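# Flip the black remote face-down, top end pointing away

## Task

Turn the black remote upside down so its back faces up. It must end resting on the mat with its battery cover still closed and its top end pointing away from the robot.

## Robot and tools

Robot: two arms, left_arm and right_arm. Each carries a four-finger hand with 16 motors: three fingers (index, middle, ring) and a thumb. right_arm has a right hand; left_arm has a mirrored left hand. Each wrist has a camera. A two-camera stand sits behind the arms.

Frames. The scene frame has its origin at table-top height, halfway between the two nominal arm bases. +z is up, +x points out over the table, and left_arm is on the +y side. Image left/right does not match these names. The true base poses are: left_arm at (+0.004, +0.238, 0) m, no rotation; right_arm at (-0.020, -0.349, 0) m with quat_wxyz (1, 0, 0, -0.015). Hand positions, targets and wrist-camera poses are reported in each arm's own base frame. Fixed cameras and the table use the scene frame.

Hand point axes, right hand: +z runs along the straightened fingers toward the tips. +x crosses the palm away from the thumb. +y points out of the palm face. On the left hand, +x points toward the thumb instead. A rigid mast behind the wrist, on the palm side, can collide with things.

execute_actions(actions, cameras). actions is a list of actions, run one after another. Each action is a table of up to 15 rows, and each row is one 1/30 s control step. If an action has fewer than 15 rows, its last row is held for the remaining steps.

Every row has exactly 48 numbers, each in [-1, 1], and both arms are always included. Order:
- left_arm dx, dy, dz, rx, ry, rz
- left hand's 16 motor goals
- left current_limit, left speed
- then the same 24 values for right_arm.

The six arm values are an offset, not a pose. They are measured from that arm's Hand target as it stood when the action began, along that target's own axes. 1.0 equals 0.6 m of translation or 180 degrees of rotation. rx, ry, rz together form a single rotation vector. Every row in an action refers back to the same starting target, not to the row before it. Sending the same offset in a new action moves the hand further again. All zeros means stay at the current target.

The 16 hand values are absolute goal angles, scaled between each hinge's two stops. Their order is:
index_mcp, index_abd, index_pip, index_dip, thumb_cmc, thumb_axl, thumb_mcp, thumb_ipl, middle_mcp, middle_abd, middle_pip, middle_dip, ring_mcp, ring_abd, ring_pip, ring_dip.

Values that make each joint straight:
- mcp -0.75, abd 0.00, pip -0.58, dip -0.70
- thumb_cmc -0.71 (thumb flat beside the palm)
- thumb_axl -0.68, thumb_mcp -0.23, thumb_ipl -0.17

Direction of each joint toward +1:
- mcp, pip and dip curl a finger toward the palm.
- abd swings a finger sideways, away from the thumb.
- thumb_cmc brings the thumb round in front of the palm.
- thumb_axl twists the thumb about its own length.
- thumb_mcp and thumb_ipl bend the thumb.

A 0 is a real goal, not 'no change'. To keep a hand as it is, resend its reported hand_goal, hand_current_limit and hand_speed.

current_limit maps -1..+1 onto 0..550 mA, with a floor of 11 mA. speed sets how fast each motor's set-point moves: (speed+1)/2 of 8.5 rad/s. They start at +0.4 and -0.6, and whatever was last sent stays in effect.

cameras: a list of names (cam_high, cam_low, cam_left_wrist, cam_right_wrist), ["all"], or []. If left out, you get all cameras only when actions is empty. An unknown name invalidates the whole call. An empty actions list is just a look: it returns state, images and the scene number.

zoom_image(camera, region): gives an enlarged view of part of the most recent full image from cam_high, cam_low, cam_left_wrist or cam_right_wrist. region is [x0, y0, x1, y1] in pixels, measured from the top-left corner, at most 504 by 504. Image sizes: the fixed cameras are 672x504 and the wrist cameras are 616x616 fisheye.

read_manual(section): returns only licence texts. It does not move anything.

finished_scene(scene): closes the current scene, given by its number, and cannot be reversed. The remote must already be correctly placed and must stay that way without the robot touching it. The first scene is practice and may be skipped this way.

Results. Each arm reports:
- end_effector_position (m) and end_effector_quat_wxyz, in its base frame.
- Hand target: the last commanded pose after clipping. The next offsets start from here.
- joint positions, velocities and torques, and motor temperatures.
- a few intermediate step positions.

Each hand reports one entry per motor, in the order above:
- hand_goal: the goals as written.
- hand_measured: the actual hinge positions.
- hand_current_ma: positive means pushing toward -1.
- hand_state: moving, goal, blocked (stopped short and still pushing) or overload (shut down).

Motion behaviour. Commanded orientation is limited each step to within 40 degrees of the current one. The hand often stops short of the target, and arm sag, friction and weight can leave it a few centimetres off. An all-zero action asks again for the target. If a gap remains, send it as an offset; to lift to a height, command above it. Fingers squeeze only while their goal lies past the object's surface. To stop an arm pressing on something, command its target back past the hand's current position.

Time keeps running while you think, and the robot holds its last command.

Avoid:
- dropping or releasing the remote while it is moving.
- knocking anything off the table.
- slamming into or shoving the table or fixed objects.
- any contact or squeeze between the two arms, including one hand gripping the other's fingers.
- long high currents: 495 mA or more for 5 s shuts a motor down for 10 s.
- overheating: a MOTOR HOT line appears at 85 °C, and at 100 °C the arm goes limp and falls.
- holding loads or arms stretched out for long periods.

Objects may occasionally be nudged by something outside the robot.

Each tool is called in YAML: its name, and indented under it one key for each argument.

## Session

execute_actions:
  actions: []

Scene clock: 0.00 s.
left_arm: end_effector_position=(+0.6304, -0.5369, +0.2050) hand_goal=(-0.754, +0.000, -0.576, -0.696, -0.714, -0.678, -0.226, -0.168, -0.754, +0.000, -0.576, -0.696, -0.754, +0.000, -0.576, -0.696) hand_measured=(-0.754, +0.000, -0.576, -0.696, -0.714, -0.678, -0.226, -0.168, -0.754, +0.000, -0.576, -0.696, -0.754, +0.000, -0.576, -0.696) hand_current_ma=(+0, +0, +0, +0, +0, +0, +0, +0, +0, +0, +0, +0, +0, +0, +0, +0) hand_state=(goal, goal, goal, goal, goal, goal, goal, goal, goal, goal, goal, goal, goal, goal, goal, goal) hand_current_limit=0.40 hand_speed=-0.60 end_effector_quat_wxyz=(+0.407, +0.468, +0.671, -0.407) | right_arm: end_effector_position=(+0.4291, -0.0589, +0.3486) hand_goal=(-0.754, +0.000, -0.576, -0.696, -0.714, -0.678, -0.226, -0.168, -0.754, +0.000, -0.576, -0.696, -0.754, +0.000, -0.576, -0.696) hand_measured=(-0.754, +0.000, -0.576, -0.696, -0.714, -0.678, -0.226, -0.168, -0.754, +0.000, -0.576, -0.696, -0.754, +0.000, -0.576, -0.696) hand_current_ma=(+0, +0, +0, +0, +0, +0, +0, +0, +0, +0, +0, +0, +0, +0, +0, +0) hand_state=(goal, goal, goal, goal, goal, goal, goal, goal, goal, goal, goal, goal, goal, goal, goal, goal) hand_current_limit=0.40 hand_speed=-0.60 end_effector_quat_wxyz=(+0.468, +0.261, +0.838, -0.105)
Joint positions: left_arm=[-0.653 1.974 1.653 -0.132 0.689 -1.447] | right_arm=[-0.197 0.807 0.828 -0.615 0.272 -1.309]
Joint velocities: within noise
Joint torques (N m): no reading
Motor temperatures (°C): left_arm=[24 24 21 25 25 25] | right_arm=[24 24 25 26 24 24]
Heat: left arm: hottest wrist pitch 25 °C; right arm: hottest wrist pitch 26 °C.
Hand target: left_arm +0.6364, -0.5423, +0.2164; +0.418, +0.471, +0.661, -0.408 | right_arm +0.4333, -0.0606, +0.3748; +0.490, +0.264, +0.824, -0.103

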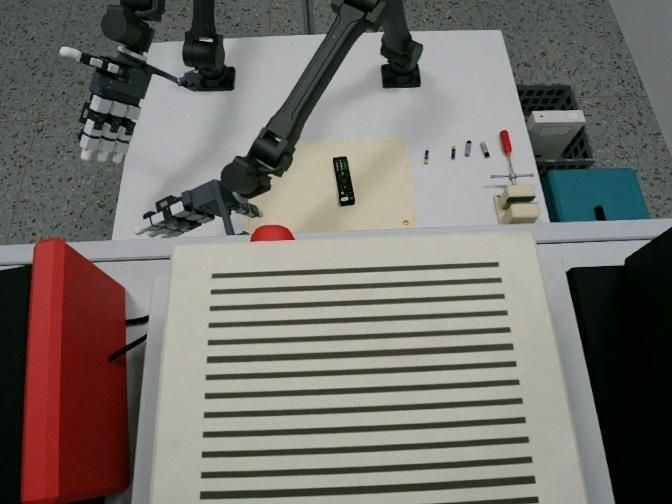

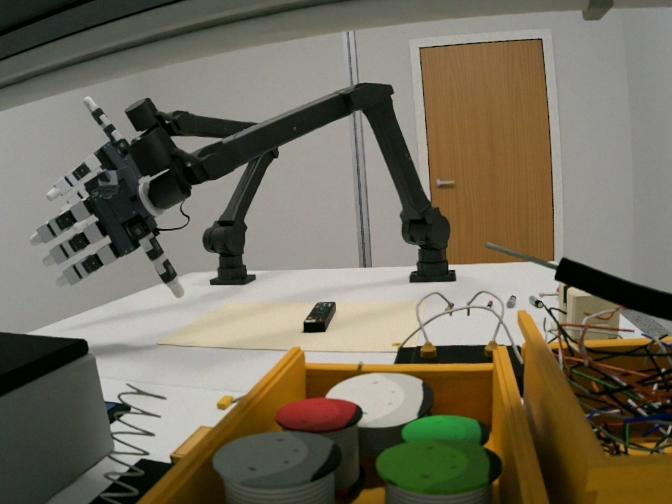

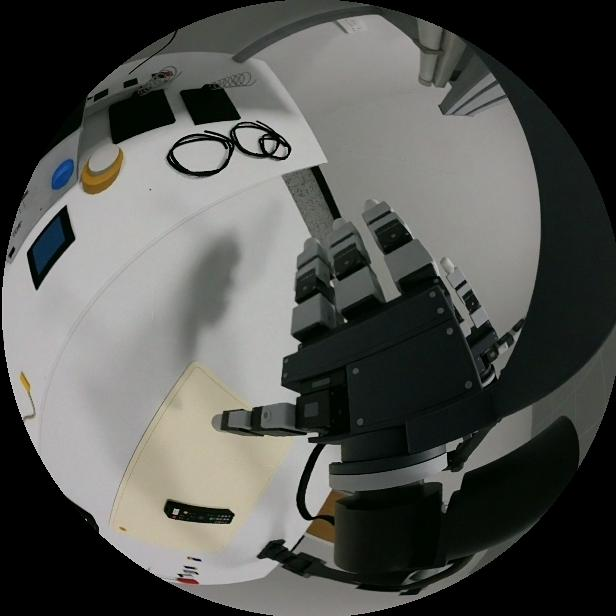

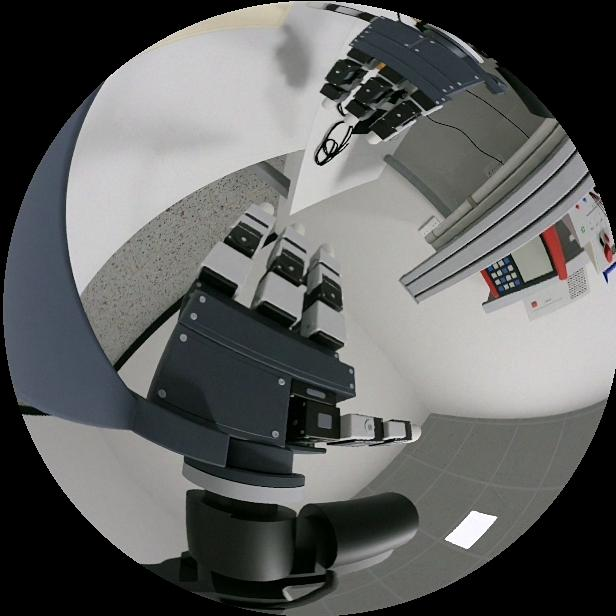

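zoom_image:
  camera: "cam_high"
  region: [230, 120, 430, 240]

zoom_image:
  camera: "cam_low"
  region: [150, 270, 450, 370]

Scaled by 2.520 from the camera's 672x504 image, which has a finer 960x720 frame.

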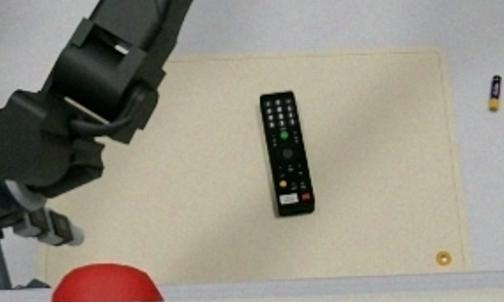

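Scaled by 1.680 from the camera's 672x504 image, which has a finer 960x720 frame.

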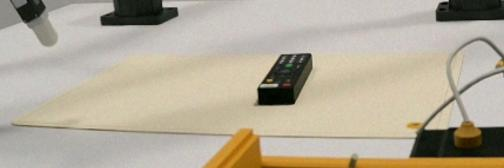

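zoom_image:
  camera: "cam_left_wrist"
  region: [150, 480, 250, 540]

zoom_image:
  camera: "cam_high"
  region: [320, 145, 370, 215]

Scaled by 5.040 from the camera's 616x616 image, which has a finer 880x880 frame.

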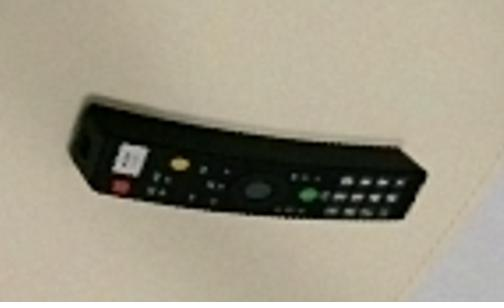

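Scaled by 7.200 from the camera's 672x504 image, which has a finer 960x720 frame.

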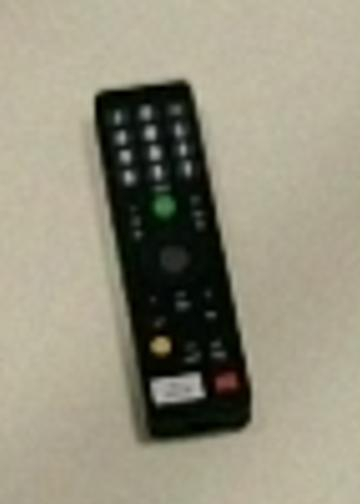

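execute_actions:
  actions:
    - [[0.0076,-0.061,-0.139,-0.022,0.006,-0.133,-0.33,0,0.504,-0.536,0.514,-0.678,-0.39,0.049,-0.5,0,0,-0.4,-0.5,0,0,-0.4,0.4,-0.6,0,0,0,0,0,0,-0.754,0,-0.576,-0.696,-0.714,-0.678,-0.226,-0.168,-0.754,0,-0.576,-0.696,-0.754,0,-0.576,-0.696,0.4,-0.6]]

Scene clock: 485.93 s.
left_arm: end_effector_position=(+0.5825, -0.4745, +0.2647) hand_goal=(-0.330, +0.000, +0.504, -0.536, +0.514, -0.678, -0.390, +0.048, -0.500, +0.000, +0.000, -0.400, -0.500, +0.000, +0.000, -0.400) hand_measured=(-0.330, -0.002, +0.500, -0.538, +0.500, -0.678, -0.384, +0.046, -0.500, -0.002, -0.002, -0.402, -0.500, -0.002, -0.002, -0.402) hand_current_ma=(-1, -5, -12, -8, -46, +2, +20, -6, +2, -6, -8, -7, +2, -6, -6, -7) hand_state=(goal, goal, goal, goal, goal, goal, goal, goal, goal, goal, goal, goal, goal, goal, goal, goal) hand_current_limit=0.40 hand_speed=-0.60 end_effector_quat_wxyz=(+0.346, +0.321, +0.752, -0.461) | right_arm: end_effector_position=(+0.4291, -0.0589, +0.3486) hand_goal=(-0.754, +0.000, -0.576, -0.696, -0.714, -0.678, -0.226, -0.168, -0.754, +0.000, -0.576, -0.696, -0.754, +0.000, -0.576, -0.696) hand_measured=(-0.754, +0.000, -0.576, -0.696, -0.714, -0.678, -0.226, -0.168, -0.754, +0.000, -0.576, -0.696, -0.754, +0.000, -0.576, -0.696) hand_current_ma=(+1, +0, -1, +0, +0, +1, +0, +0, +1, +0, -1, +0, +1, +0, -1, +0) hand_state=(goal, goal, goal, goal, goal, goal, goal, goal, goal, goal, goal, goal, goal, goal, goal, goal) hand_current_limit=0.40 hand_speed=-0.60 end_effector_quat_wxyz=(+0.468, +0.261, +0.838, -0.105)
Joint positions: left_arm=[-0.623 1.76 1.558 -0.237 0.658 -1.814] | right_arm=[-0.197 0.807 0.828 -0.615 0.272 -1.309]
Joint torques (N m): left_arm=[0.85 -17.38 11.19 2.25 0.11 0.13] | right_arm=[-1.14 -4.66 11.71 1.76 0.15 0.04]
Motor temperatures (°C): left_arm=[24 38 40 24 25 22] | right_arm=[24 25 50 25 23 23]
Heat: left arm: hottest elbow 40 °C; right arm: hottest elbow 50 °C.
Hand target: left_arm +0.5861, -0.4713, +0.2440; +0.334, +0.313, +0.762, -0.458 | right_arm +0.4333, -0.0606, +0.3748; +0.490, +0.264, +0.824, -0.103
Off the commanded pose: left_arm 0.021 m, 2 deg | right_arm 0.027 m, 3 deg.
Step readings (end_effector_position of left_arm | right_arm):
0: (+0.6304, -0.5369, +0.2050) | (+0.4291, -0.0589, +0.3486)
1: (+0.6285, -0.5324, +0.2030) | (+0.4291, -0.0589, +0.3486)
2: (+0.6224, -0.5213, +0.1959) | (+0.4291, -0.0589, +0.3486)
4: (+0.5999, -0.5043, +0.1917) | (+0.4291, -0.0589, +0.3486)
8: (+0.5866, -0.4875, +0.2257) | (+0.4291, -0.0589, +0.3486)
15: (+0.5826, -0.4760, +0.2669) | (+0.4291, -0.0589, +0.3486)

execute_actions:
  actions:
    - [[0.1267,-0.016,-0.167,-0.027,0.0105,-0.143,-0.33,0,0.504,-0.536,0.514,-0.678,-0.39,0.049,-0.5,0,0,-0.4,-0.5,0,0,-0.4,0.4,-0.6,0,0,0,0,0,0,-0.754,0,-0.576,-0.696,-0.714,-0.678,-0.226,-0.168,-0.754,0,-0.576,-0.696,-0.754,0,-0.576,-0.696,0.4,-0.6]]
    - [[0.127,0.0625,-0.162,0,0,0,-0.33,0,0.504,-0.536,0.514,-0.678,-0.39,0.049,-0.5,0,0,-0.4,-0.5,0,0,-0.4,0.4,-0.6,0,0,0,0,0,0,-0.754,0,-0.576,-0.696,-0.714,-0.678,-0.226,-0.168,-0.754,0,-0.576,-0.696,-0.754,0,-0.576,-0.696,0.4,-0.6]]
  cameras: ["all"]

Scene clock: 506.93 s.
left_arm: end_effector_position=(+0.4309, -0.2613, +0.1919) hand_goal=(-0.330, +0.000, +0.504, -0.536, +0.514, -0.678, -0.390, +0.048, -0.500, +0.000, +0.000, -0.400, -0.500, +0.000, +0.000, -0.400) hand_measured=(-0.328, +0.000, +0.500, -0.538, +0.510, -0.678, -0.386, +0.048, -0.494, -0.002, -0.002, -0.402, -0.496, -0.002, -0.002, -0.402) hand_current_ma=(+6, +0, -11, -8, -13, +2, +18, -2, +16, -3, -5, -7, +15, -3, -4, -7) hand_state=(goal, goal, goal, goal, goal, goal, goal, goal, goal, goal, goal, goal, goal, goal, goal, goal) hand_current_limit=0.40 hand_speed=-0.60 end_effector_quat_wxyz=(+0.217, +0.116, +0.843, -0.479) | right_arm: end_effector_position=(+0.4291, -0.0589, +0.3486) hand_goal=(-0.754, +0.000, -0.576, -0.696, -0.714, -0.678, -0.226, -0.168, -0.754, +0.000, -0.576, -0.696, -0.754, +0.000, -0.576, -0.696) hand_measured=(-0.754, +0.000, -0.576, -0.696, -0.714, -0.678, -0.226, -0.168, -0.754, +0.000, -0.576, -0.696, -0.754, +0.000, -0.576, -0.696) hand_current_ma=(+1, +0, -1, +0, +0, +1, +0, +0, +1, +0, -1, +0, +1, +0, -1, +0) hand_state=(goal, goal, goal, goal, goal, goal, goal, goal, goal, goal, goal, goal, goal, goal, goal, goal) hand_current_limit=0.40 hand_speed=-0.60 end_effector_quat_wxyz=(+0.468, +0.261, +0.838, -0.105)
Joint positions: left_arm=[-0.395 1.295 0.968 -0.344 0.766 -2.078] | right_arm=[-0.197 0.807 0.828 -0.615 0.272 -1.309]
Joint torques (N m): left_arm=[-0.21 -10.05 12.88 2.39 0.63 0.24] | right_arm=[-1.2 -4.13 11.81 1.52 0.17 0.05]
Heat: left arm: hottest elbow 40 °C; right arm: hottest elbow 51 °C.
Hand target: left_arm +0.4379, -0.2683, +0.1997; +0.224, +0.128, +0.837, -0.483 | right_arm +0.4333, -0.0606, +0.3748; +0.490, +0.264, +0.824, -0.103
Off the commanded pose: left_arm 0.013 m, 2 deg | right_arm 0.027 m, 3 deg.
Step readings (end_effector_position of left_arm | right_arm):
0: (+0.5825, -0.4745, +0.2647) | (+0.4291, -0.0589, +0.3486)
1: (+0.5807, -0.4688, +0.2592) | (+0.4291, -0.0589, +0.3486)
2: (+0.5716, -0.4541, +0.2495) | (+0.4291, -0.0589, +0.3486)
4: (+0.5356, -0.4238, +0.2250) | (+0.4291, -0.0589, +0.3486)
8: (+0.5119, -0.3827, +0.2129) | (+0.4291, -0.0589, +0.3486)
15: (+0.5179, -0.3675, +0.2210) | (+0.4291, -0.0589, +0.3486)
16: (+0.5118, -0.3625, +0.2110) | (+0.4291, -0.0589, +0.3486)
17: (+0.5038, -0.3539, +0.2080) | (+0.4291, -0.0589, +0.3486)
19: (+0.4581, -0.3199, +0.1867) | (+0.4291, -0.0589, +0.3486)
23: (+0.4247, -0.2723, +0.1779) | (+0.4291, -0.0589, +0.3486)
30: (+0.4309, -0.2613, +0.1919) | (+0.4291, -0.0589, +0.3486)
camera_calibration:
cam_left_wrist: T_world_to_cam=[[0.419986, -0.319839, 0.849303, -0.458293], [-0.777141, 0.356554, 0.518576, 0.280992], [-0.468683, -0.877823, -0.0988121, 0.117832], [0, 0, 0, 1]] pos_world=[0.466073, -0.143333, 0.255157]

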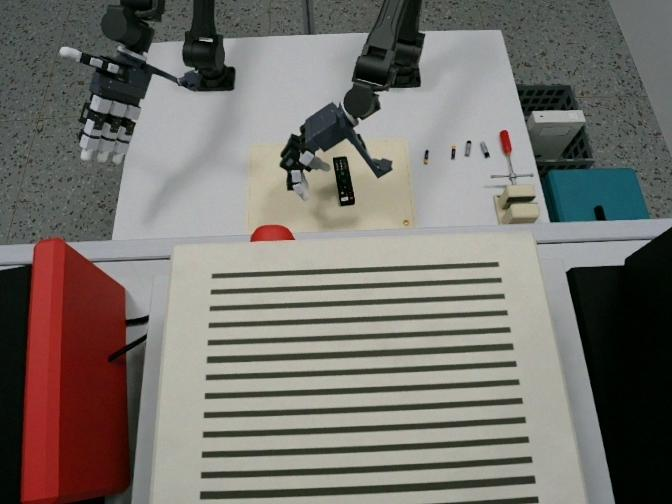

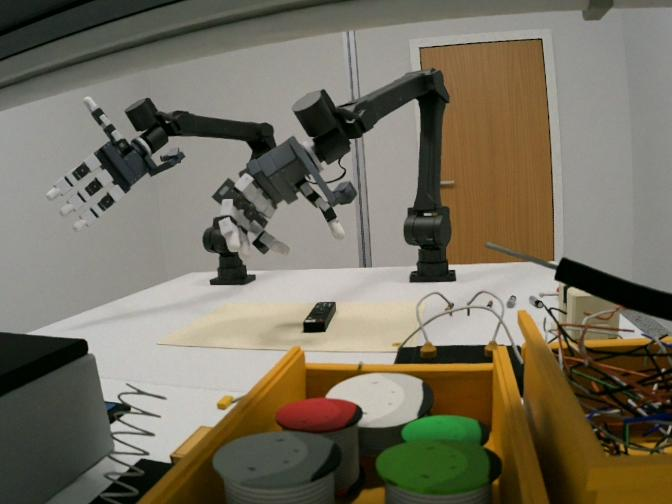

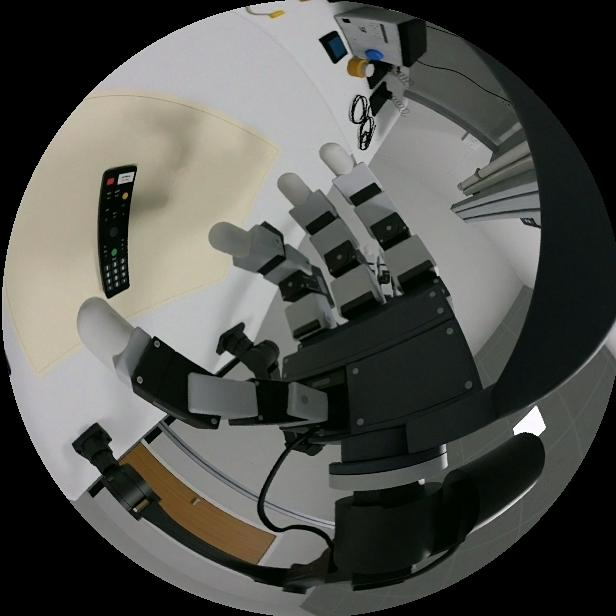

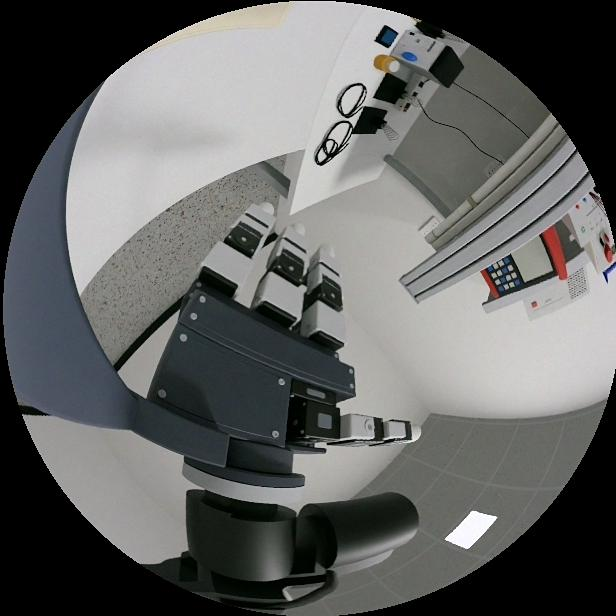

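zoom_image:
  camera: "cam_left_wrist"
  region: [80, 150, 160, 310]

Scaled by 3.150 from the camera's 616x616 image, which has a finer 880x880 frame.

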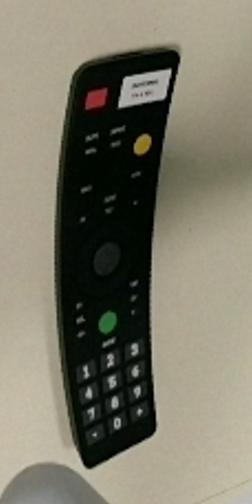

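execute_actions:
  actions:
    - [[-0.071,0.1295,-0.2575,-0.0556,-0.0833,-0.0481,-0.33,0,0.504,-0.536,0.514,-0.678,-0.39,0.049,-0.5,0,0,-0.4,-0.5,0,0,-0.4,0.4,-0.6,0,0,0,0.0561,0.0995,0.0789,-0.754,0,-0.576,-0.696,-0.714,-0.678,-0.226,-0.168,0.479,0,0.737,0.174,-0.754,0,-0.576,-0.696,0.4,-0.6]]
    - [[-0.071,0.1195,-0.2405,-0.0556,-0.0833,-0.0481,-0.754,0,-0.576,-0.696,-0.714,-0.678,-0.226,-0.168,-0.754,0,-0.576,-0.696,-0.754,0,-0.576,-0.696,0.4,-0.6,0,0,0,0.0561,0.0995,0.0789,-0.754,0,-0.576,-0.696,-0.714,-0.678,-0.226,-0.168,0.479,0,0.737,0.174,-0.754,0,-0.576,-0.696,0.4,-0.6]]
    - [[-0.057,0.1213,-0.2215,-0.0556,-0.0833,-0.0481,-0.754,0,-0.576,-0.696,-0.714,-0.678,-0.226,-0.168,-0.754,0,-0.576,-0.696,-0.754,0,-0.576,-0.696,0.4,-0.6,0,0,0,0.0561,0.0995,0.0789,-0.754,0,-0.576,-0.696,-0.714,-0.678,-0.226,-0.168,0.479,0,0.737,0.174,-0.754,0,-0.576,-0.696,0.4,-0.6]]
    - [[-0.049,0.141,-0.1875,-0.0556,-0.0833,-0.0481,-0.754,0,-0.576,-0.696,-0.714,-0.678,-0.226,-0.168,-0.754,0,-0.576,-0.696,-0.754,0,-0.576,-0.696,0.4,-0.6,0,0,0,0,0,0,-0.754,0,-0.576,-0.696,-0.714,-0.678,-0.226,-0.168,0.479,0,0.737,0.174,-0.754,0,-0.576,-0.696,0.4,-0.6]]

Scene clock: 756.70 s.
left_arm: end_effector_position=(+0.2578, +0.2972, +0.2687) hand_goal=(-0.754, +0.000, -0.576, -0.696, -0.714, -0.678, -0.226, -0.168, -0.754, +0.000, -0.576, -0.696, -0.754, +0.000, -0.576, -0.696) hand_measured=(-0.746, -0.002, -0.572, -0.694, -0.706, -0.678, -0.224, -0.166, -0.746, -0.002, -0.574, -0.694, -0.746, -0.002, -0.574, -0.694) hand_current_ma=(+26, -5, +9, +7, +27, +2, +9, +8, +29, -6, +8, +7, +27, -6, +6, +7) hand_state=(goal, goal, goal, goal, goal, goal, goal, goal, goal, goal, goal, goal, goal, goal, goal, goal) hand_current_limit=0.40 hand_speed=-0.60 end_effector_quat_wxyz=(+0.478, -0.449, +0.721, -0.224) | right_arm: end_effector_position=(+0.4230, -0.0550, +0.3437) hand_goal=(-0.754, +0.000, -0.576, -0.696, -0.714, -0.678, -0.226, -0.168, +0.478, +0.000, +0.736, +0.174, -0.754, +0.000, -0.576, -0.696) hand_measured=(-0.754, +0.002, -0.576, -0.696, -0.716, -0.678, -0.222, -0.168, +0.426, +0.002, +0.696, +0.168, -0.754, +0.002, -0.576, -0.696) hand_current_ma=(+0, +1, +0, +0, -2, +1, +8, +0, -170, +1, -109, -8, -1, +1, +0, +0) hand_state=(goal, goal, goal, goal, goal, goal, goal, goal, blocked, goal, blocked, goal, goal, goal, goal, goal) hand_current_limit=0.40 hand_speed=-0.60 end_effector_quat_wxyz=(+0.036, +0.651, +0.758, +0.024)
Joint positions: left_arm=[1.062 0.945 0.922 -0.677 0.812 -2.018] | right_arm=[-0.134 1.187 1.386 -1.683 -0.001 -0.286]
Joint torques (N m): left_arm=[-0.44 -5.25 14.04 1.62 0.69 0.15] | right_arm=[-1.03 -6.48 12.23 -0.14 -0.09 0.13]
Motor temperatures (°C): left_arm=[24 32 41 23 26 22] | right_arm=[24 25 56 24 23 23]
Heat: left arm: hottest elbow 41 °C; right arm: hottest elbow 56 °C.
Hand target: left_arm +0.2639, +0.2994, +0.2795; +0.482, -0.440, +0.724, -0.225 | right_arm +0.4333, -0.0606, +0.3748; +0.000, +0.660, +0.751, +0.000
Off the commanded pose: left_arm 0.013 m, 1 deg | right_arm 0.033 m, 5 deg.
joint sent to its limit (right arm) — joint 4 (wrist pitch), lower limit. The joint targets are off in orientation, not in position.
Step readings (end_effector_position of left_arm | right_arm):
0: (+0.4309, -0.2613, +0.1919) | (+0.4291, -0.0589, +0.3486)
1: (+0.4341, -0.2524, +0.1924) | (+0.4272, -0.0624, +0.3467)
2: (+0.4349, -0.2403, +0.1924) | (+0.4210, -0.0633, +0.3396)
4: (+0.4499, -0.1808, +0.1987) | (+0.4154, -0.0598, +0.3317)
8: (+0.4690, -0.0797, +0.2176) | (+0.4202, -0.0539, +0.3288)
15: (+0.4617, -0.0866, +0.2174) | (+0.4202, -0.0572, +0.3284)
16: (+0.4611, -0.0811, +0.2183) | (+0.4188, -0.0563, +0.3294)
17: (+0.4574, -0.0713, +0.2187) | (+0.4118, -0.0496, +0.3265)
19: (+0.4529, -0.0139, +0.2263) | (+0.4113, -0.0498, +0.3307)
23: (+0.4356, +0.0775, +0.2415) | (+0.4245, -0.0559, +0.3422)
30: (+0.4316, +0.0695, +0.2404) | (+0.4216, -0.0594, +0.3395)
31: (+0.4294, +0.0747, +0.2413) | (+0.4215, -0.0542, +0.3404)
32: (+0.4231, +0.0843, +0.2417) | (+0.4168, -0.0454, +0.3396)
34: (+0.4004, +0.1364, +0.2496) | (+0.4187, -0.0419, +0.3434)
38: (+0.3565, +0.2076, +0.2616) | (+0.4247, -0.0505, +0.3447)
45: (+0.3565, +0.1993, +0.2599) | (+0.4231, -0.0545, +0.3437)
46: (+0.3531, +0.2033, +0.2604) | (+0.4230, -0.0548, +0.3437)
47: (+0.3445, +0.2119, +0.2602) | (+0.4230, -0.0549, +0.3437)
49: (+0.3083, +0.2551, +0.2649) | (+0.4230, -0.0549, +0.3437)
53: (+0.2517, +0.3062, +0.2696) | (+0.4230, -0.0549, +0.3437)
60: (+0.2563, +0.2983, +0.2685) | (+0.4230, -0.0549, +0.3437)

execute_actions:
  actions:
    - [[0,0,0,0,0,0,-0.754,0,-0.576,-0.696,-0.714,-0.678,-0.226,-0.168,-0.754,0,-0.576,-0.696,-0.754,0,-0.576,-0.696,0.4,-0.6,0.143,0.0495,0.035,0,0,0,-0.754,0,-0.576,-0.696,-0.714,-0.678,-0.226,-0.168,0.4,0,0.65,0.174,-0.754,0,-0.576,-0.696,0.4,-0.6]]
    - [[0,0,0,0,0,0,-0.754,0,-0.576,-0.696,-0.714,-0.678,-0.226,-0.168,-0.754,0,-0.576,-0.696,-0.754,0,-0.576,-0.696,0.4,-0.6,0.143,0.0495,0.035,0,0,0,-0.754,0,-0.576,-0.696,-0.714,-0.678,-0.226,-0.168,0.4,0,0.65,0.174,-0.754,0,-0.576,-0.696,0.4,-0.6]]
    - [[0,0,0,0,0,0,-0.754,0,-0.576,-0.696,-0.714,-0.678,-0.226,-0.168,-0.754,0,-0.576,-0.696,-0.754,0,-0.576,-0.696,0.4,-0.6,0.143,0.0495,0.035,0,0,0,-0.754,0,-0.576,-0.696,-0.714,-0.678,-0.226,-0.168,0.4,0,0.65,0.174,-0.754,0,-0.576,-0.696,0.4,-0.6]]
    - [[0,0,0,0,0,0,-0.754,0,-0.576,-0.696,-0.714,-0.678,-0.226,-0.168,-0.754,0,-0.576,-0.696,-0.754,0,-0.576,-0.696,0.4,-0.6,0.143,0.0495,0.035,0,0,0,-0.754,0,-0.576,-0.696,-0.714,-0.678,-0.226,-0.168,0.4,0,0.65,0.174,-0.754,0,-0.576,-0.696,0.4,-0.6]]
    - [[0,0,0,0,0,0,-0.754,0,-0.576,-0.696,-0.714,-0.678,-0.226,-0.168,-0.754,0,-0.576,-0.696,-0.754,0,-0.576,-0.696,0.4,-0.6,0.143,0.0495,0.035,0,0,0,-0.754,0,-0.576,-0.696,-0.714,-0.678,-0.226,-0.168,0.4,0,0.65,0.174,-0.754,0,-0.576,-0.696,0.4,-0.6]]
    - [[0,0,0,0,0,0,-0.754,0,-0.576,-0.696,-0.714,-0.678,-0.226,-0.168,-0.754,0,-0.576,-0.696,-0.754,0,-0.576,-0.696,0.4,-0.6,0,0,0,0,0,0,-0.754,0,-0.576,-0.696,-0.714,-0.678,-0.226,-0.168,0.4,0,0.65,0.174,-0.754,0,-0.576,-0.696,0.4,-0.6]]
  cameras: ["all"]

Scene clock: 781.00 s.
left_arm: end_effector_position=(+0.2578, +0.2972, +0.2687) hand_goal=(-0.754, +0.000, -0.576, -0.696, -0.714, -0.678, -0.226, -0.168, -0.754, +0.000, -0.576, -0.696, -0.754, +0.000, -0.576, -0.696) hand_measured=(-0.746, -0.002, -0.572, -0.694, -0.706, -0.678, -0.224, -0.166, -0.746, -0.002, -0.574, -0.694, -0.746, -0.002, -0.574, -0.694) hand_current_ma=(+26, -5, +9, +7, +27, +2, +9, +8, +29, -6, +8, +7, +27, -6, +6, +7) hand_state=(goal, goal, goal, goal, goal, goal, goal, goal, goal, goal, goal, goal, goal, goal, goal, goal) hand_current_limit=0.40 hand_speed=-0.60 end_effector_quat_wxyz=(+0.478, -0.449, +0.721, -0.224) | right_arm: end_effector_position=(+0.5146, +0.3809, +0.2364) hand_goal=(-0.754, +0.000, -0.576, -0.696, -0.714, -0.678, -0.226, -0.168, +0.400, +0.000, +0.650, +0.174, -0.754, +0.000, -0.576, -0.696) hand_measured=(-0.752, -0.002, -0.576, -0.696, -0.714, -0.678, -0.222, -0.168, +0.392, +0.000, +0.652, +0.172, -0.752, -0.002, -0.576, -0.696) hand_current_ma=(+2, -1, +0, +0, +0, +1, +10, +0, -16, +0, +2, -2, +3, -1, +0, +0) hand_state=(goal, goal, goal, goal, goal, goal, goal, goal, goal, goal, goal, goal, goal, goal, goal, goal) hand_current_limit=0.40 hand_speed=-0.60 end_effector_quat_wxyz=(-0.005, +0.651, +0.758, -0.027)
Joint positions: left_arm=[1.062 0.945 0.922 -0.677 0.812 -2.018] | right_arm=[0.74 1.908 1.964 -1.683 -0.004 0.588]
Joint torques (N m): left_arm=[-0.5 -5.25 14.06 1.62 0.69 0.15] | right_arm=[-1.61 -19.08 11.45 -0.51 0.17 0.1]
Motor temperatures (°C): left_arm=[24 31 43 23 26 22] | right_arm=[24 25 63 24 23 23]
Heat: left arm: hottest elbow 43 °C; right arm: hottest elbow 63 °C.
Hand target: left_arm +0.2639, +0.2994, +0.2795; +0.482, -0.440, +0.724, -0.225 | right_arm +0.5253, +0.3840, +0.2699; +0.000, +0.660, +0.751, +0.000
Off the commanded pose: left_arm 0.013 m, 1 deg | right_arm 0.035 m, 3 deg.
joint sent to its limit (right arm) — joint 4 (wrist pitch), lower limit. The joint targets still meet the commanded pose.
Step readings (end_effector_position of left_arm | right_arm):
0: (+0.2578, +0.2972, +0.2687) | (+0.4230, -0.0550, +0.3437)
1: (+0.2578, +0.2972, +0.2687) | (+0.4240, -0.0508, +0.3430)
2: (+0.2578, +0.2972, +0.2687) | (+0.4248, -0.0449, +0.3419)
4: (+0.2578, +0.2972, +0.2687) | (+0.4296, -0.0030, +0.3371)
8: (+0.2578, +0.2972, +0.2687) | (+0.4355, +0.0519, +0.3226)
15: (+0.2578, +0.2972, +0.2687) | (+0.4394, +0.0345, +0.3176)
16: (+0.2578, +0.2972, +0.2687) | (+0.4404, +0.0345, +0.3170)
17: (+0.2578, +0.2972, +0.2687) | (+0.4427, +0.0399, +0.3182)
19: (+0.2578, +0.2972, +0.2687) | (+0.4491, +0.0778, +0.3176)
23: (+0.2578, +0.2972, +0.2687) | (+0.4544, +0.1361, +0.3048)
30: (+0.2578, +0.2972, +0.2687) | (+0.4569, +0.1218, +0.2981)
31: (+0.2578, +0.2972, +0.2687) | (+0.4580, +0.1241, +0.2978)
32: (+0.2578, +0.2972, +0.2687) | (+0.4619, +0.1266, +0.2997)
34: (+0.2578, +0.2972, +0.2687) | (+0.4691, +0.1586, +0.3007)
38: (+0.2578, +0.2972, +0.2687) | (+0.4730, +0.2159, +0.2871)
45: (+0.2578, +0.2972, +0.2687) | (+0.4742, +0.2107, +0.2775)
46: (+0.2578, +0.2972, +0.2687) | (+0.4747, +0.2141, +0.2776)
47: (+0.2578, +0.2972, +0.2687) | (+0.4797, +0.2162, +0.2804)
49: (+0.2578, +0.2972, +0.2687) | (+0.4910, +0.2428, +0.2831)
53: (+0.2578, +0.2972, +0.2687) | (+0.4952, +0.2922, +0.2704)
60: (+0.2578, +0.2972, +0.2687) | (+0.4902, +0.2995, +0.2562)
61: (+0.2578, +0.2972, +0.2687) | (+0.4912, +0.3030, +0.2579)
62: (+0.2578, +0.2972, +0.2687) | (+0.4967, +0.3092, +0.2619)
64: (+0.2578, +0.2972, +0.2687) | (+0.5136, +0.3343, +0.2677)
68: (+0.2578, +0.2972, +0.2687) | (+0.5214, +0.3762, +0.2554)
75: (+0.2578, +0.2972, +0.2687) | (+0.5099, +0.3879, +0.2359)
76: (+0.2578, +0.2972, +0.2687) | (+0.5107, +0.3866, +0.2361)
77: (+0.2578, +0.2972, +0.2687) | (+0.5114, +0.3855, +0.2363)
79: (+0.2578, +0.2972, +0.2687) | (+0.5129, +0.3834, +0.2363)
83: (+0.2578, +0.2972, +0.2687) | (+0.5132, +0.3828, +0.2364)
90: (+0.2578, +0.2972, +0.2687) | (+0.5146, +0.3809, +0.2364)
camera_calibration:
cam_left_wrist: T_world_to_cam=[[0.38515, 0.346721, 0.855245, -0.462852], [-0.48864, -0.709551, 0.50771, 0.152998], [0.782873, -0.613451, -0.103862, 0.134657], [0, 0, 0, 1]] pos_world=[0.147609, 0.351646, 0.332158]
cam_right_wrist: T_world_to_cam=[[0.728023, -0.683325, -0.0552318, -0.0601042], [-0.421644, -0.509835, 0.749856, 0.193455], [-0.540554, -0.522624, -0.659291, 0.754045], [0, 0, 0, 1]] pos_world=[0.532929, 0.451642, 0.348752]

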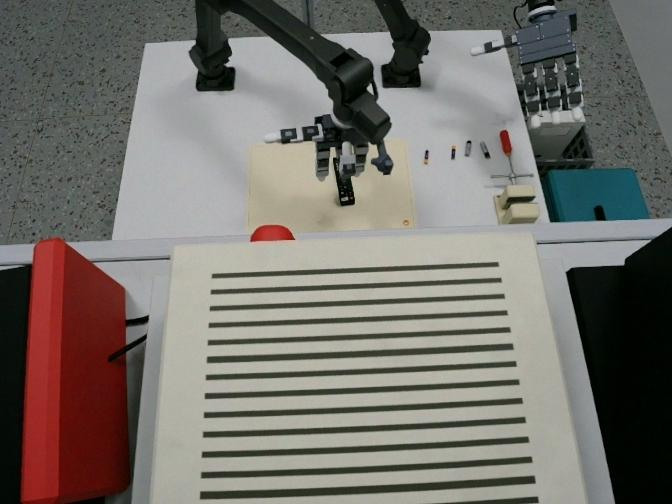

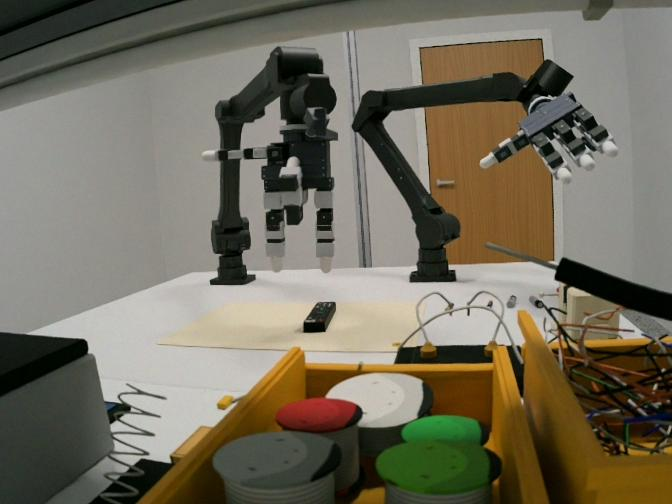

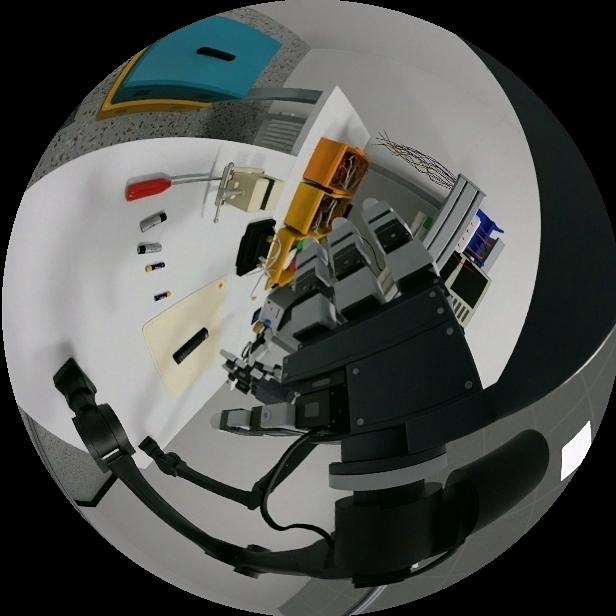

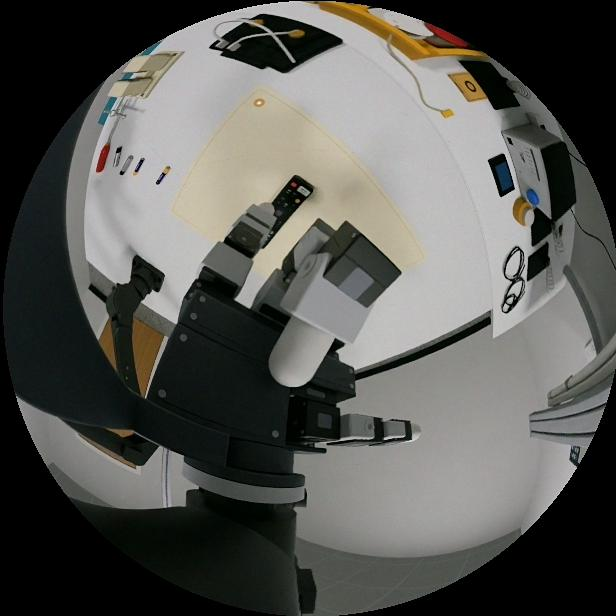

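zoom_image:
  camera: "cam_high"
  region: [290, 110, 410, 220]

zoom_image:
  camera: "cam_right_wrist"
  region: [190, 140, 370, 320]

Scaled by 4.200 from the camera's 672x504 image, which has a finer 960x720 frame.

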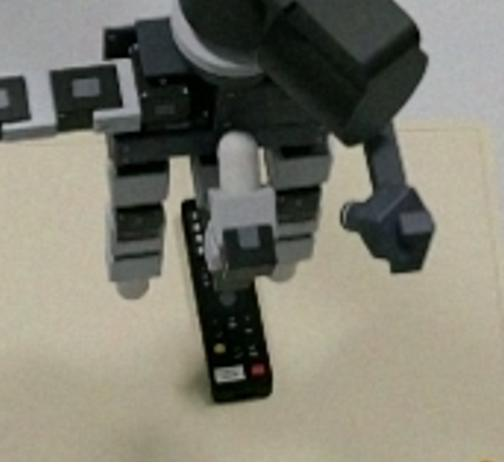

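Scaled by 2.800 from the camera's 616x616 image, which has a finer 880x880 frame.

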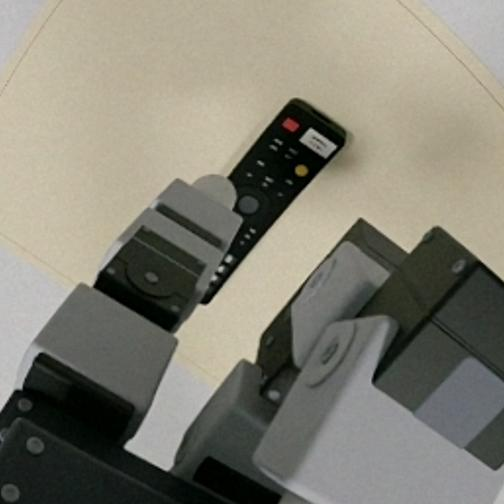

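execute_actions:
  actions:
    - [[0,0,0,0,0,0,-0.754,0,-0.576,-0.696,-0.714,-0.678,-0.226,-0.168,-0.754,0,-0.576,-0.696,-0.754,0,-0.576,-0.696,0.4,-0.6,0.028,0.0103,0.05,0,0,0,-0.754,0,-0.576,-0.696,-0.714,-0.678,-0.226,-0.168,0.4,0,0.65,0.174,-0.754,0,-0.576,-0.696,0.4,-0.6]]
    - [[0,0,0,0,0,0,-0.754,0,-0.576,-0.696,-0.714,-0.678,-0.226,-0.168,-0.754,0,-0.576,-0.696,-0.754,0,-0.576,-0.696,0.4,-0.6,0,0,0.05,0,0,0,-0.754,0,-0.576,-0.696,-0.714,-0.678,-0.226,-0.168,0.4,0,0.65,0.174,-0.754,0,-0.576,-0.696,0.4,-0.6]]
  cameras: ["cam_high","cam_low","cam_right_wrist"]

zoom_image:
  camera: "cam_high"
  region: [290, 130, 410, 230]

zoom_image:
  camera: "cam_low"
  region: [230, 230, 410, 350]

zoom_image:
  camera: "cam_right_wrist"
  region: [190, 140, 370, 320]

Scene clock: 815.57 s.
left_arm: end_effector_position=(+0.2578, +0.2972, +0.2687) hand_goal=(-0.754, +0.000, -0.576, -0.696, -0.714, -0.678, -0.226, -0.168, -0.754, +0.000, -0.576, -0.696, -0.754, +0.000, -0.576, -0.696) hand_measured=(-0.746, -0.002, -0.572, -0.694, -0.706, -0.678, -0.224, -0.166, -0.746, -0.002, -0.574, -0.694, -0.746, -0.002, -0.574, -0.694) hand_current_ma=(+26, -5, +9, +7, +27, +2, +9, +8, +29, -6, +8, +7, +27, -6, +6, +7) hand_state=(goal, goal, goal, goal, goal, goal, goal, goal, goal, goal, goal, goal, goal, goal, goal, goal) hand_current_limit=0.40 hand_speed=-0.60 end_effector_quat_wxyz=(+0.478, -0.449, +0.721, -0.224) | right_arm: end_effector_position=(+0.5303, +0.3976, +0.2171) hand_goal=(-0.754, +0.000, -0.576, -0.696, -0.714, -0.678, -0.226, -0.168, +0.400, +0.000, +0.650, +0.174, -0.754, +0.000, -0.576, -0.696) hand_measured=(-0.754, -0.002, -0.576, -0.696, -0.714, -0.678, -0.222, -0.168, +0.392, +0.000, +0.652, +0.172, -0.752, -0.002, -0.576, -0.696) hand_current_ma=(+1, -1, +0, +0, +0, +1, +10, +0, -16, +0, +2, -2, +1, -1, +0, +0) hand_state=(goal, goal, goal, goal, goal, goal, goal, goal, goal, goal, goal, goal, goal, goal, goal, goal) hand_current_limit=0.40 hand_speed=-0.60 end_effector_quat_wxyz=(-0.002, +0.657, +0.754, +0.000)
Joint positions: left_arm=[1.062 0.945 0.922 -0.677 0.812 -2.018] | right_arm=[0.744 1.936 1.95 -1.584 -0.004 0.607]
Joint torques (N m): left_arm=[-0.5 -5.25 14.08 1.62 0.69 0.16] | right_arm=[0.26 -17.38 6.94 0.2 0.1 0.12]
Motor temperatures (°C): left_arm=[24 30 44 23 26 22] | right_arm=[24 27 65 24 23 23]
Heat: left arm: hottest elbow 44 °C; right arm: hottest elbow 65 °C.
Hand target: left_arm +0.2639, +0.2994, +0.2795; +0.482, -0.440, +0.724, -0.225 | right_arm +0.5292, +0.4015, +0.2098; +0.000, +0.660, +0.751, +0.000
Off the commanded pose: left_arm 0.013 m, 1 deg | right_arm 0.008 m, 1 deg.
Step readings (end_effector_position of left_arm | right_arm):
0: (+0.2578, +0.2972, +0.2687) | (+0.5146, +0.3809, +0.2364)
1: (+0.2578, +0.2972, +0.2687) | (+0.5148, +0.3811, +0.2357)
2: (+0.2578, +0.2972, +0.2687) | (+0.5158, +0.3819, +0.2353)
4: (+0.2578, +0.2972, +0.2687) | (+0.5177, +0.3845, +0.2327)
8: (+0.2578, +0.2972, +0.2687) | (+0.5187, +0.3868, +0.2249)
15: (+0.2578, +0.2972, +0.2687) | (+0.5190, +0.3872, +0.2209)
16: (+0.2578, +0.2972, +0.2687) | (+0.5203, +0.3882, +0.2203)
17: (+0.2578, +0.2972, +0.2687) | (+0.5233, +0.3903, +0.2198)
19: (+0.2578, +0.2972, +0.2687) | (+0.5293, +0.3966, +0.2192)
23: (+0.2578, +0.2972, +0.2687) | (+0.5303, +0.3974, +0.2171)
30: (+0.2578, +0.2972, +0.2687) | (+0.5303, +0.3976, +0.2171)
camera_calibration:
cam_right_wrist: T_world_to_cam=[[0.720394, -0.691692, -0.0509265, -0.0547832], [-0.458963, -0.530481, 0.712701, 0.259085], [-0.519986, -0.490053, -0.699617, 0.743505], [0, 0, 0, 1]] pos_world=[0.544988, 0.463903, 0.332728]
Images, in order (width x height): cam_high 672x504, cam_low 672x504, cam_right_wrist 616x616.

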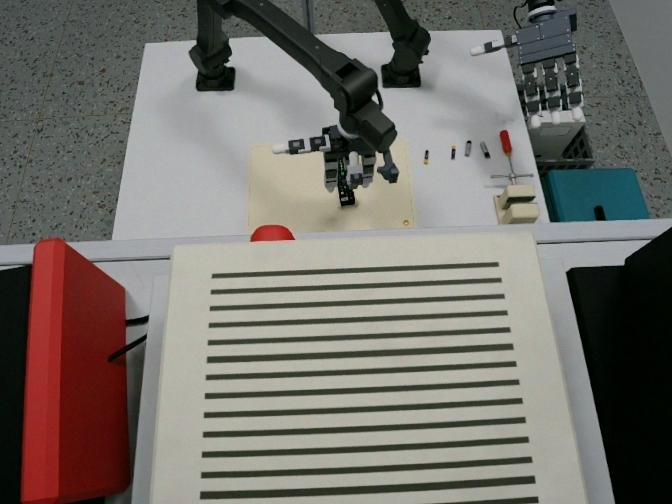

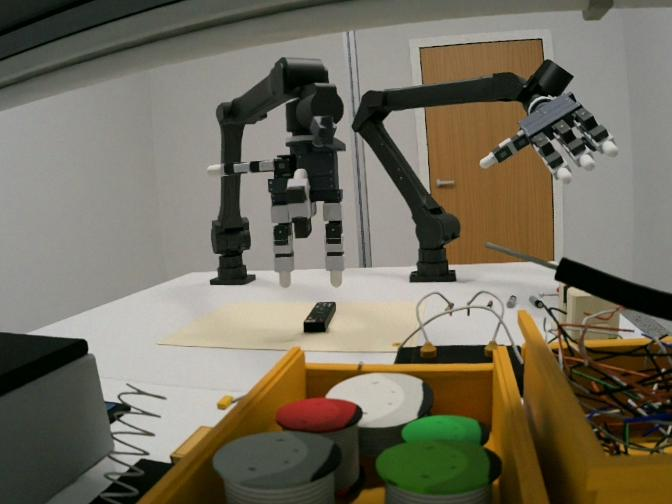

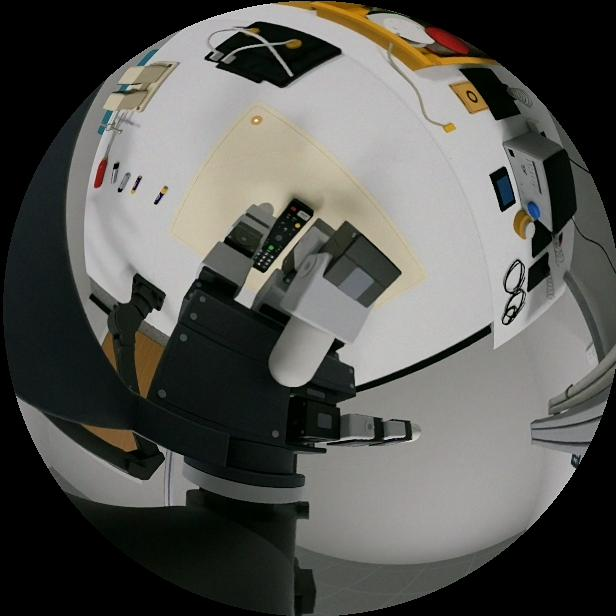

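Scaled by 4.200 from the camera's 672x504 image, which has a finer 960x720 frame.

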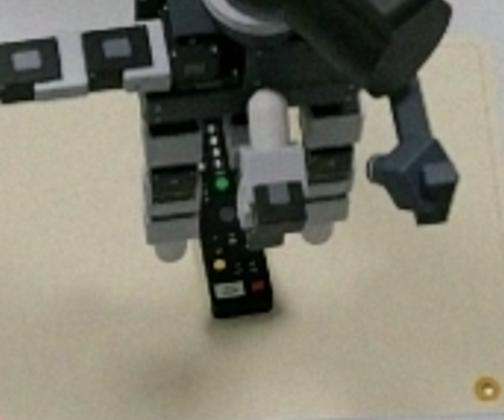

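Scaled by 2.800 from the camera's 672x504 image, which has a finer 960x720 frame.

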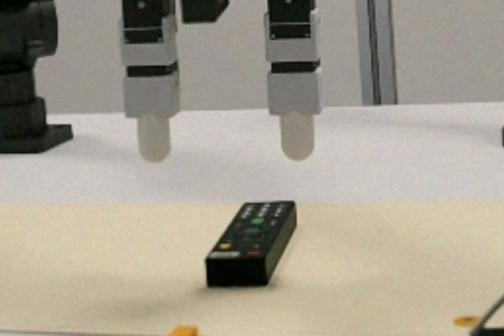

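Scaled by 2.800 from the camera's 616x616 image, which has a finer 880x880 frame.

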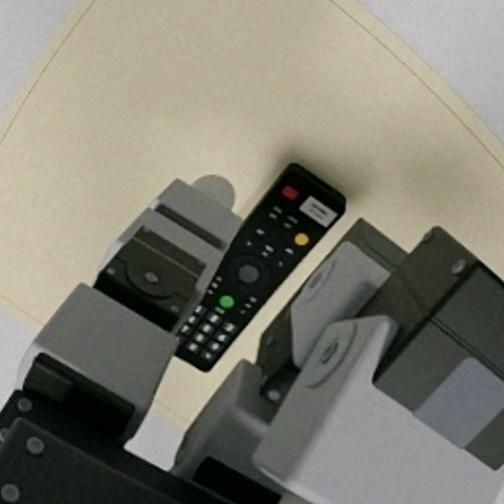

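execute_actions:
  actions:
    - [[0,0,0,0,0,0,-0.754,0,-0.576,-0.696,-0.714,-0.678,-0.226,-0.168,-0.754,0,-0.576,-0.696,-0.754,0,-0.576,-0.696,0.4,-0.6,-0.002,-0.034,0.042,0,0,0,-0.754,0,-0.576,-0.696,-0.714,-0.678,-0.226,-0.168,0.4,0,0.65,0.174,-0.754,0,-0.576,-0.696,0.4,-0.6]]
    - [[0,0,0,0,0,0,-0.754,0,-0.576,-0.696,-0.714,-0.678,-0.226,-0.168,-0.754,0,-0.576,-0.696,-0.754,0,-0.576,-0.696,0.4,-0.6,0,0,0.042,0,0,0,-0.754,0,-0.576,-0.696,-0.714,-0.678,-0.226,-0.168,0.4,0,0.65,0.174,-0.754,0,-0.576,-0.696,0.4,-0.6]]
  cameras: ["cam_high","cam_low","cam_right_wrist"]

zoom_image:
  camera: "cam_high"
  region: [290, 130, 410, 230]

zoom_image:
  camera: "cam_low"
  region: [230, 230, 410, 350]

Scene clock: 841.00 s.
left_arm: end_effector_position=(+0.2578, +0.2972, +0.2687) hand_goal=(-0.754, +0.000, -0.576, -0.696, -0.714, -0.678, -0.226, -0.168, -0.754, +0.000, -0.576, -0.696, -0.754, +0.000, -0.576, -0.696) hand_measured=(-0.746, -0.002, -0.572, -0.694, -0.706, -0.678, -0.224, -0.166, -0.746, -0.002, -0.574, -0.694, -0.746, -0.002, -0.574, -0.694) hand_current_ma=(+26, -5, +9, +7, +27, +2, +9, +8, +29, -6, +8, +7, +27, -6, +6, +7) hand_state=(goal, goal, goal, goal, goal, goal, goal, goal, goal, goal, goal, goal, goal, goal, goal, goal) hand_current_limit=0.40 hand_speed=-0.60 end_effector_quat_wxyz=(+0.478, -0.449, +0.721, -0.224) | right_arm: end_effector_position=(+0.5086, +0.3964, +0.1616) hand_goal=(-0.754, +0.000, -0.576, -0.696, -0.714, -0.678, -0.226, -0.168, +0.400, +0.000, +0.650, +0.174, -0.754, +0.000, -0.576, -0.696) hand_measured=(-0.752, +0.000, -0.576, -0.696, -0.714, -0.678, -0.222, -0.168, +0.392, +0.000, +0.652, +0.172, -0.752, +0.000, -0.576, -0.696) hand_current_ma=(+1, -1, +0, +0, +0, +1, +8, +0, -16, +0, +2, -2, +2, -1, +0, +0) hand_state=(goal, goal, goal, goal, goal, goal, goal, goal, goal, goal, goal, goal, goal, goal, goal, goal) hand_current_limit=0.40 hand_speed=-0.60 end_effector_quat_wxyz=(-0.002, +0.655, +0.756, -0.004)
Joint positions: left_arm=[1.062 0.945 0.922 -0.677 0.812 -2.018] | right_arm=[0.768 1.904 1.756 -1.431 -0.004 0.625]
Joint torques (N m): left_arm=[-0.38 -5.25 14.06 1.63 0.69 0.15] | right_arm=[-0.44 -17.67 7.28 0.29 0.14 0.08]
Motor temperatures (°C): left_arm=[24 29 45 23 26 22] | right_arm=[24 27 56 24 23 23]
Heat: left arm: hottest elbow 45 °C; right arm: hottest elbow 56 °C.
Hand target: left_arm +0.2639, +0.2994, +0.2795; +0.482, -0.440, +0.724, -0.225 | right_arm +0.5091, +0.3976, +0.1595; +0.000, +0.660, +0.751, +0.000
Off the commanded pose: left_arm 0.013 m, 1 deg | right_arm 0.002 m, 1 deg.
Step readings (end_effector_position of left_arm | right_arm):
0: (+0.2578, +0.2972, +0.2687) | (+0.5303, +0.3976, +0.2171)
1: (+0.2578, +0.2972, +0.2687) | (+0.5297, +0.3977, +0.2116)
2: (+0.2578, +0.2972, +0.2687) | (+0.5282, +0.3990, +0.2096)
4: (+0.2578, +0.2972, +0.2687) | (+0.5182, +0.3922, +0.1943)
8: (+0.2578, +0.2972, +0.2687) | (+0.5085, +0.3910, +0.1761)
15: (+0.2578, +0.2972, +0.2687) | (+0.5078, +0.3953, +0.1765)
16: (+0.2578, +0.2972, +0.2687) | (+0.5079, +0.3957, +0.1740)
17: (+0.2578, +0.2972, +0.2687) | (+0.5092, +0.3970, +0.1725)
19: (+0.2578, +0.2972, +0.2687) | (+0.5103, +0.3980, +0.1681)
23: (+0.2578, +0.2972, +0.2687) | (+0.5081, +0.3960, +0.1616)
30: (+0.2578, +0.2972, +0.2687) | (+0.5086, +0.3964, +0.1616)
camera_calibration:
cam_right_wrist: T_world_to_cam=[[0.723444, -0.688478, -0.0512553, -0.0454922], [-0.452242, -0.528686, 0.718309, 0.28305], [-0.521638, -0.496476, -0.693834, 0.69524], [0, 0, 0, 1]] pos_world=[0.523582, 0.463494, 0.276732]
Images, in order (width x height): cam_high 672x504, cam_low 672x504, cam_right_wrist 616x616.

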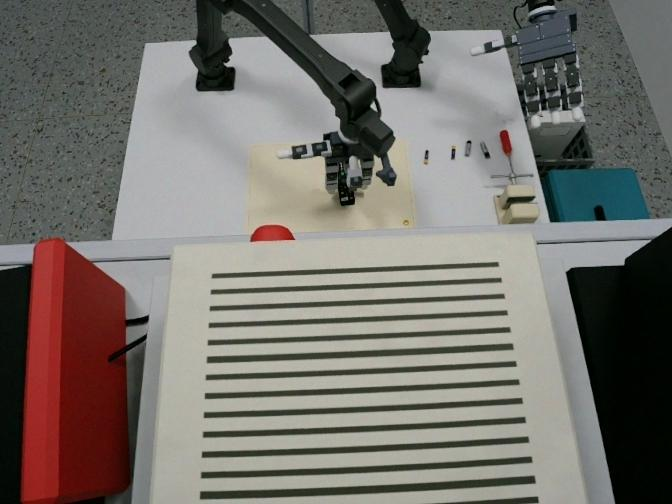

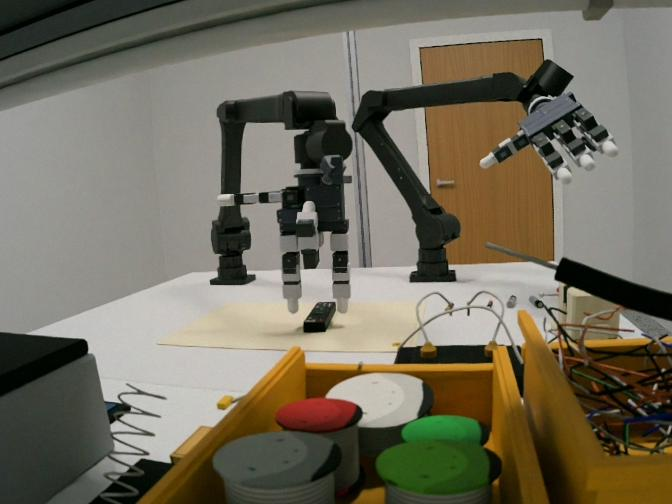

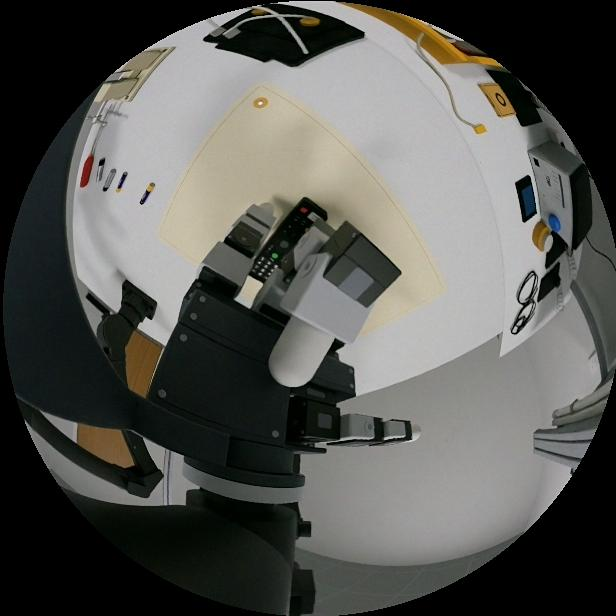

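Scaled by 4.200 from the camera's 672x504 image, which has a finer 960x720 frame.

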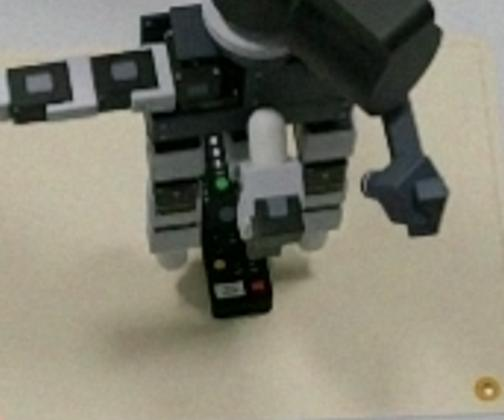

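Scaled by 2.800 from the camera's 672x504 image, which has a finer 960x720 frame.

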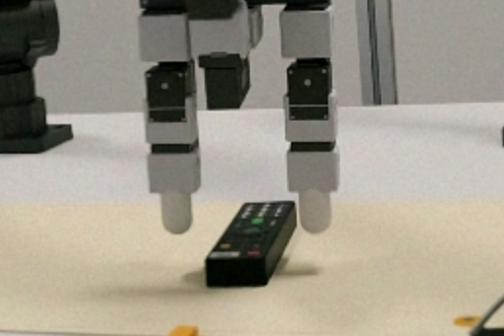

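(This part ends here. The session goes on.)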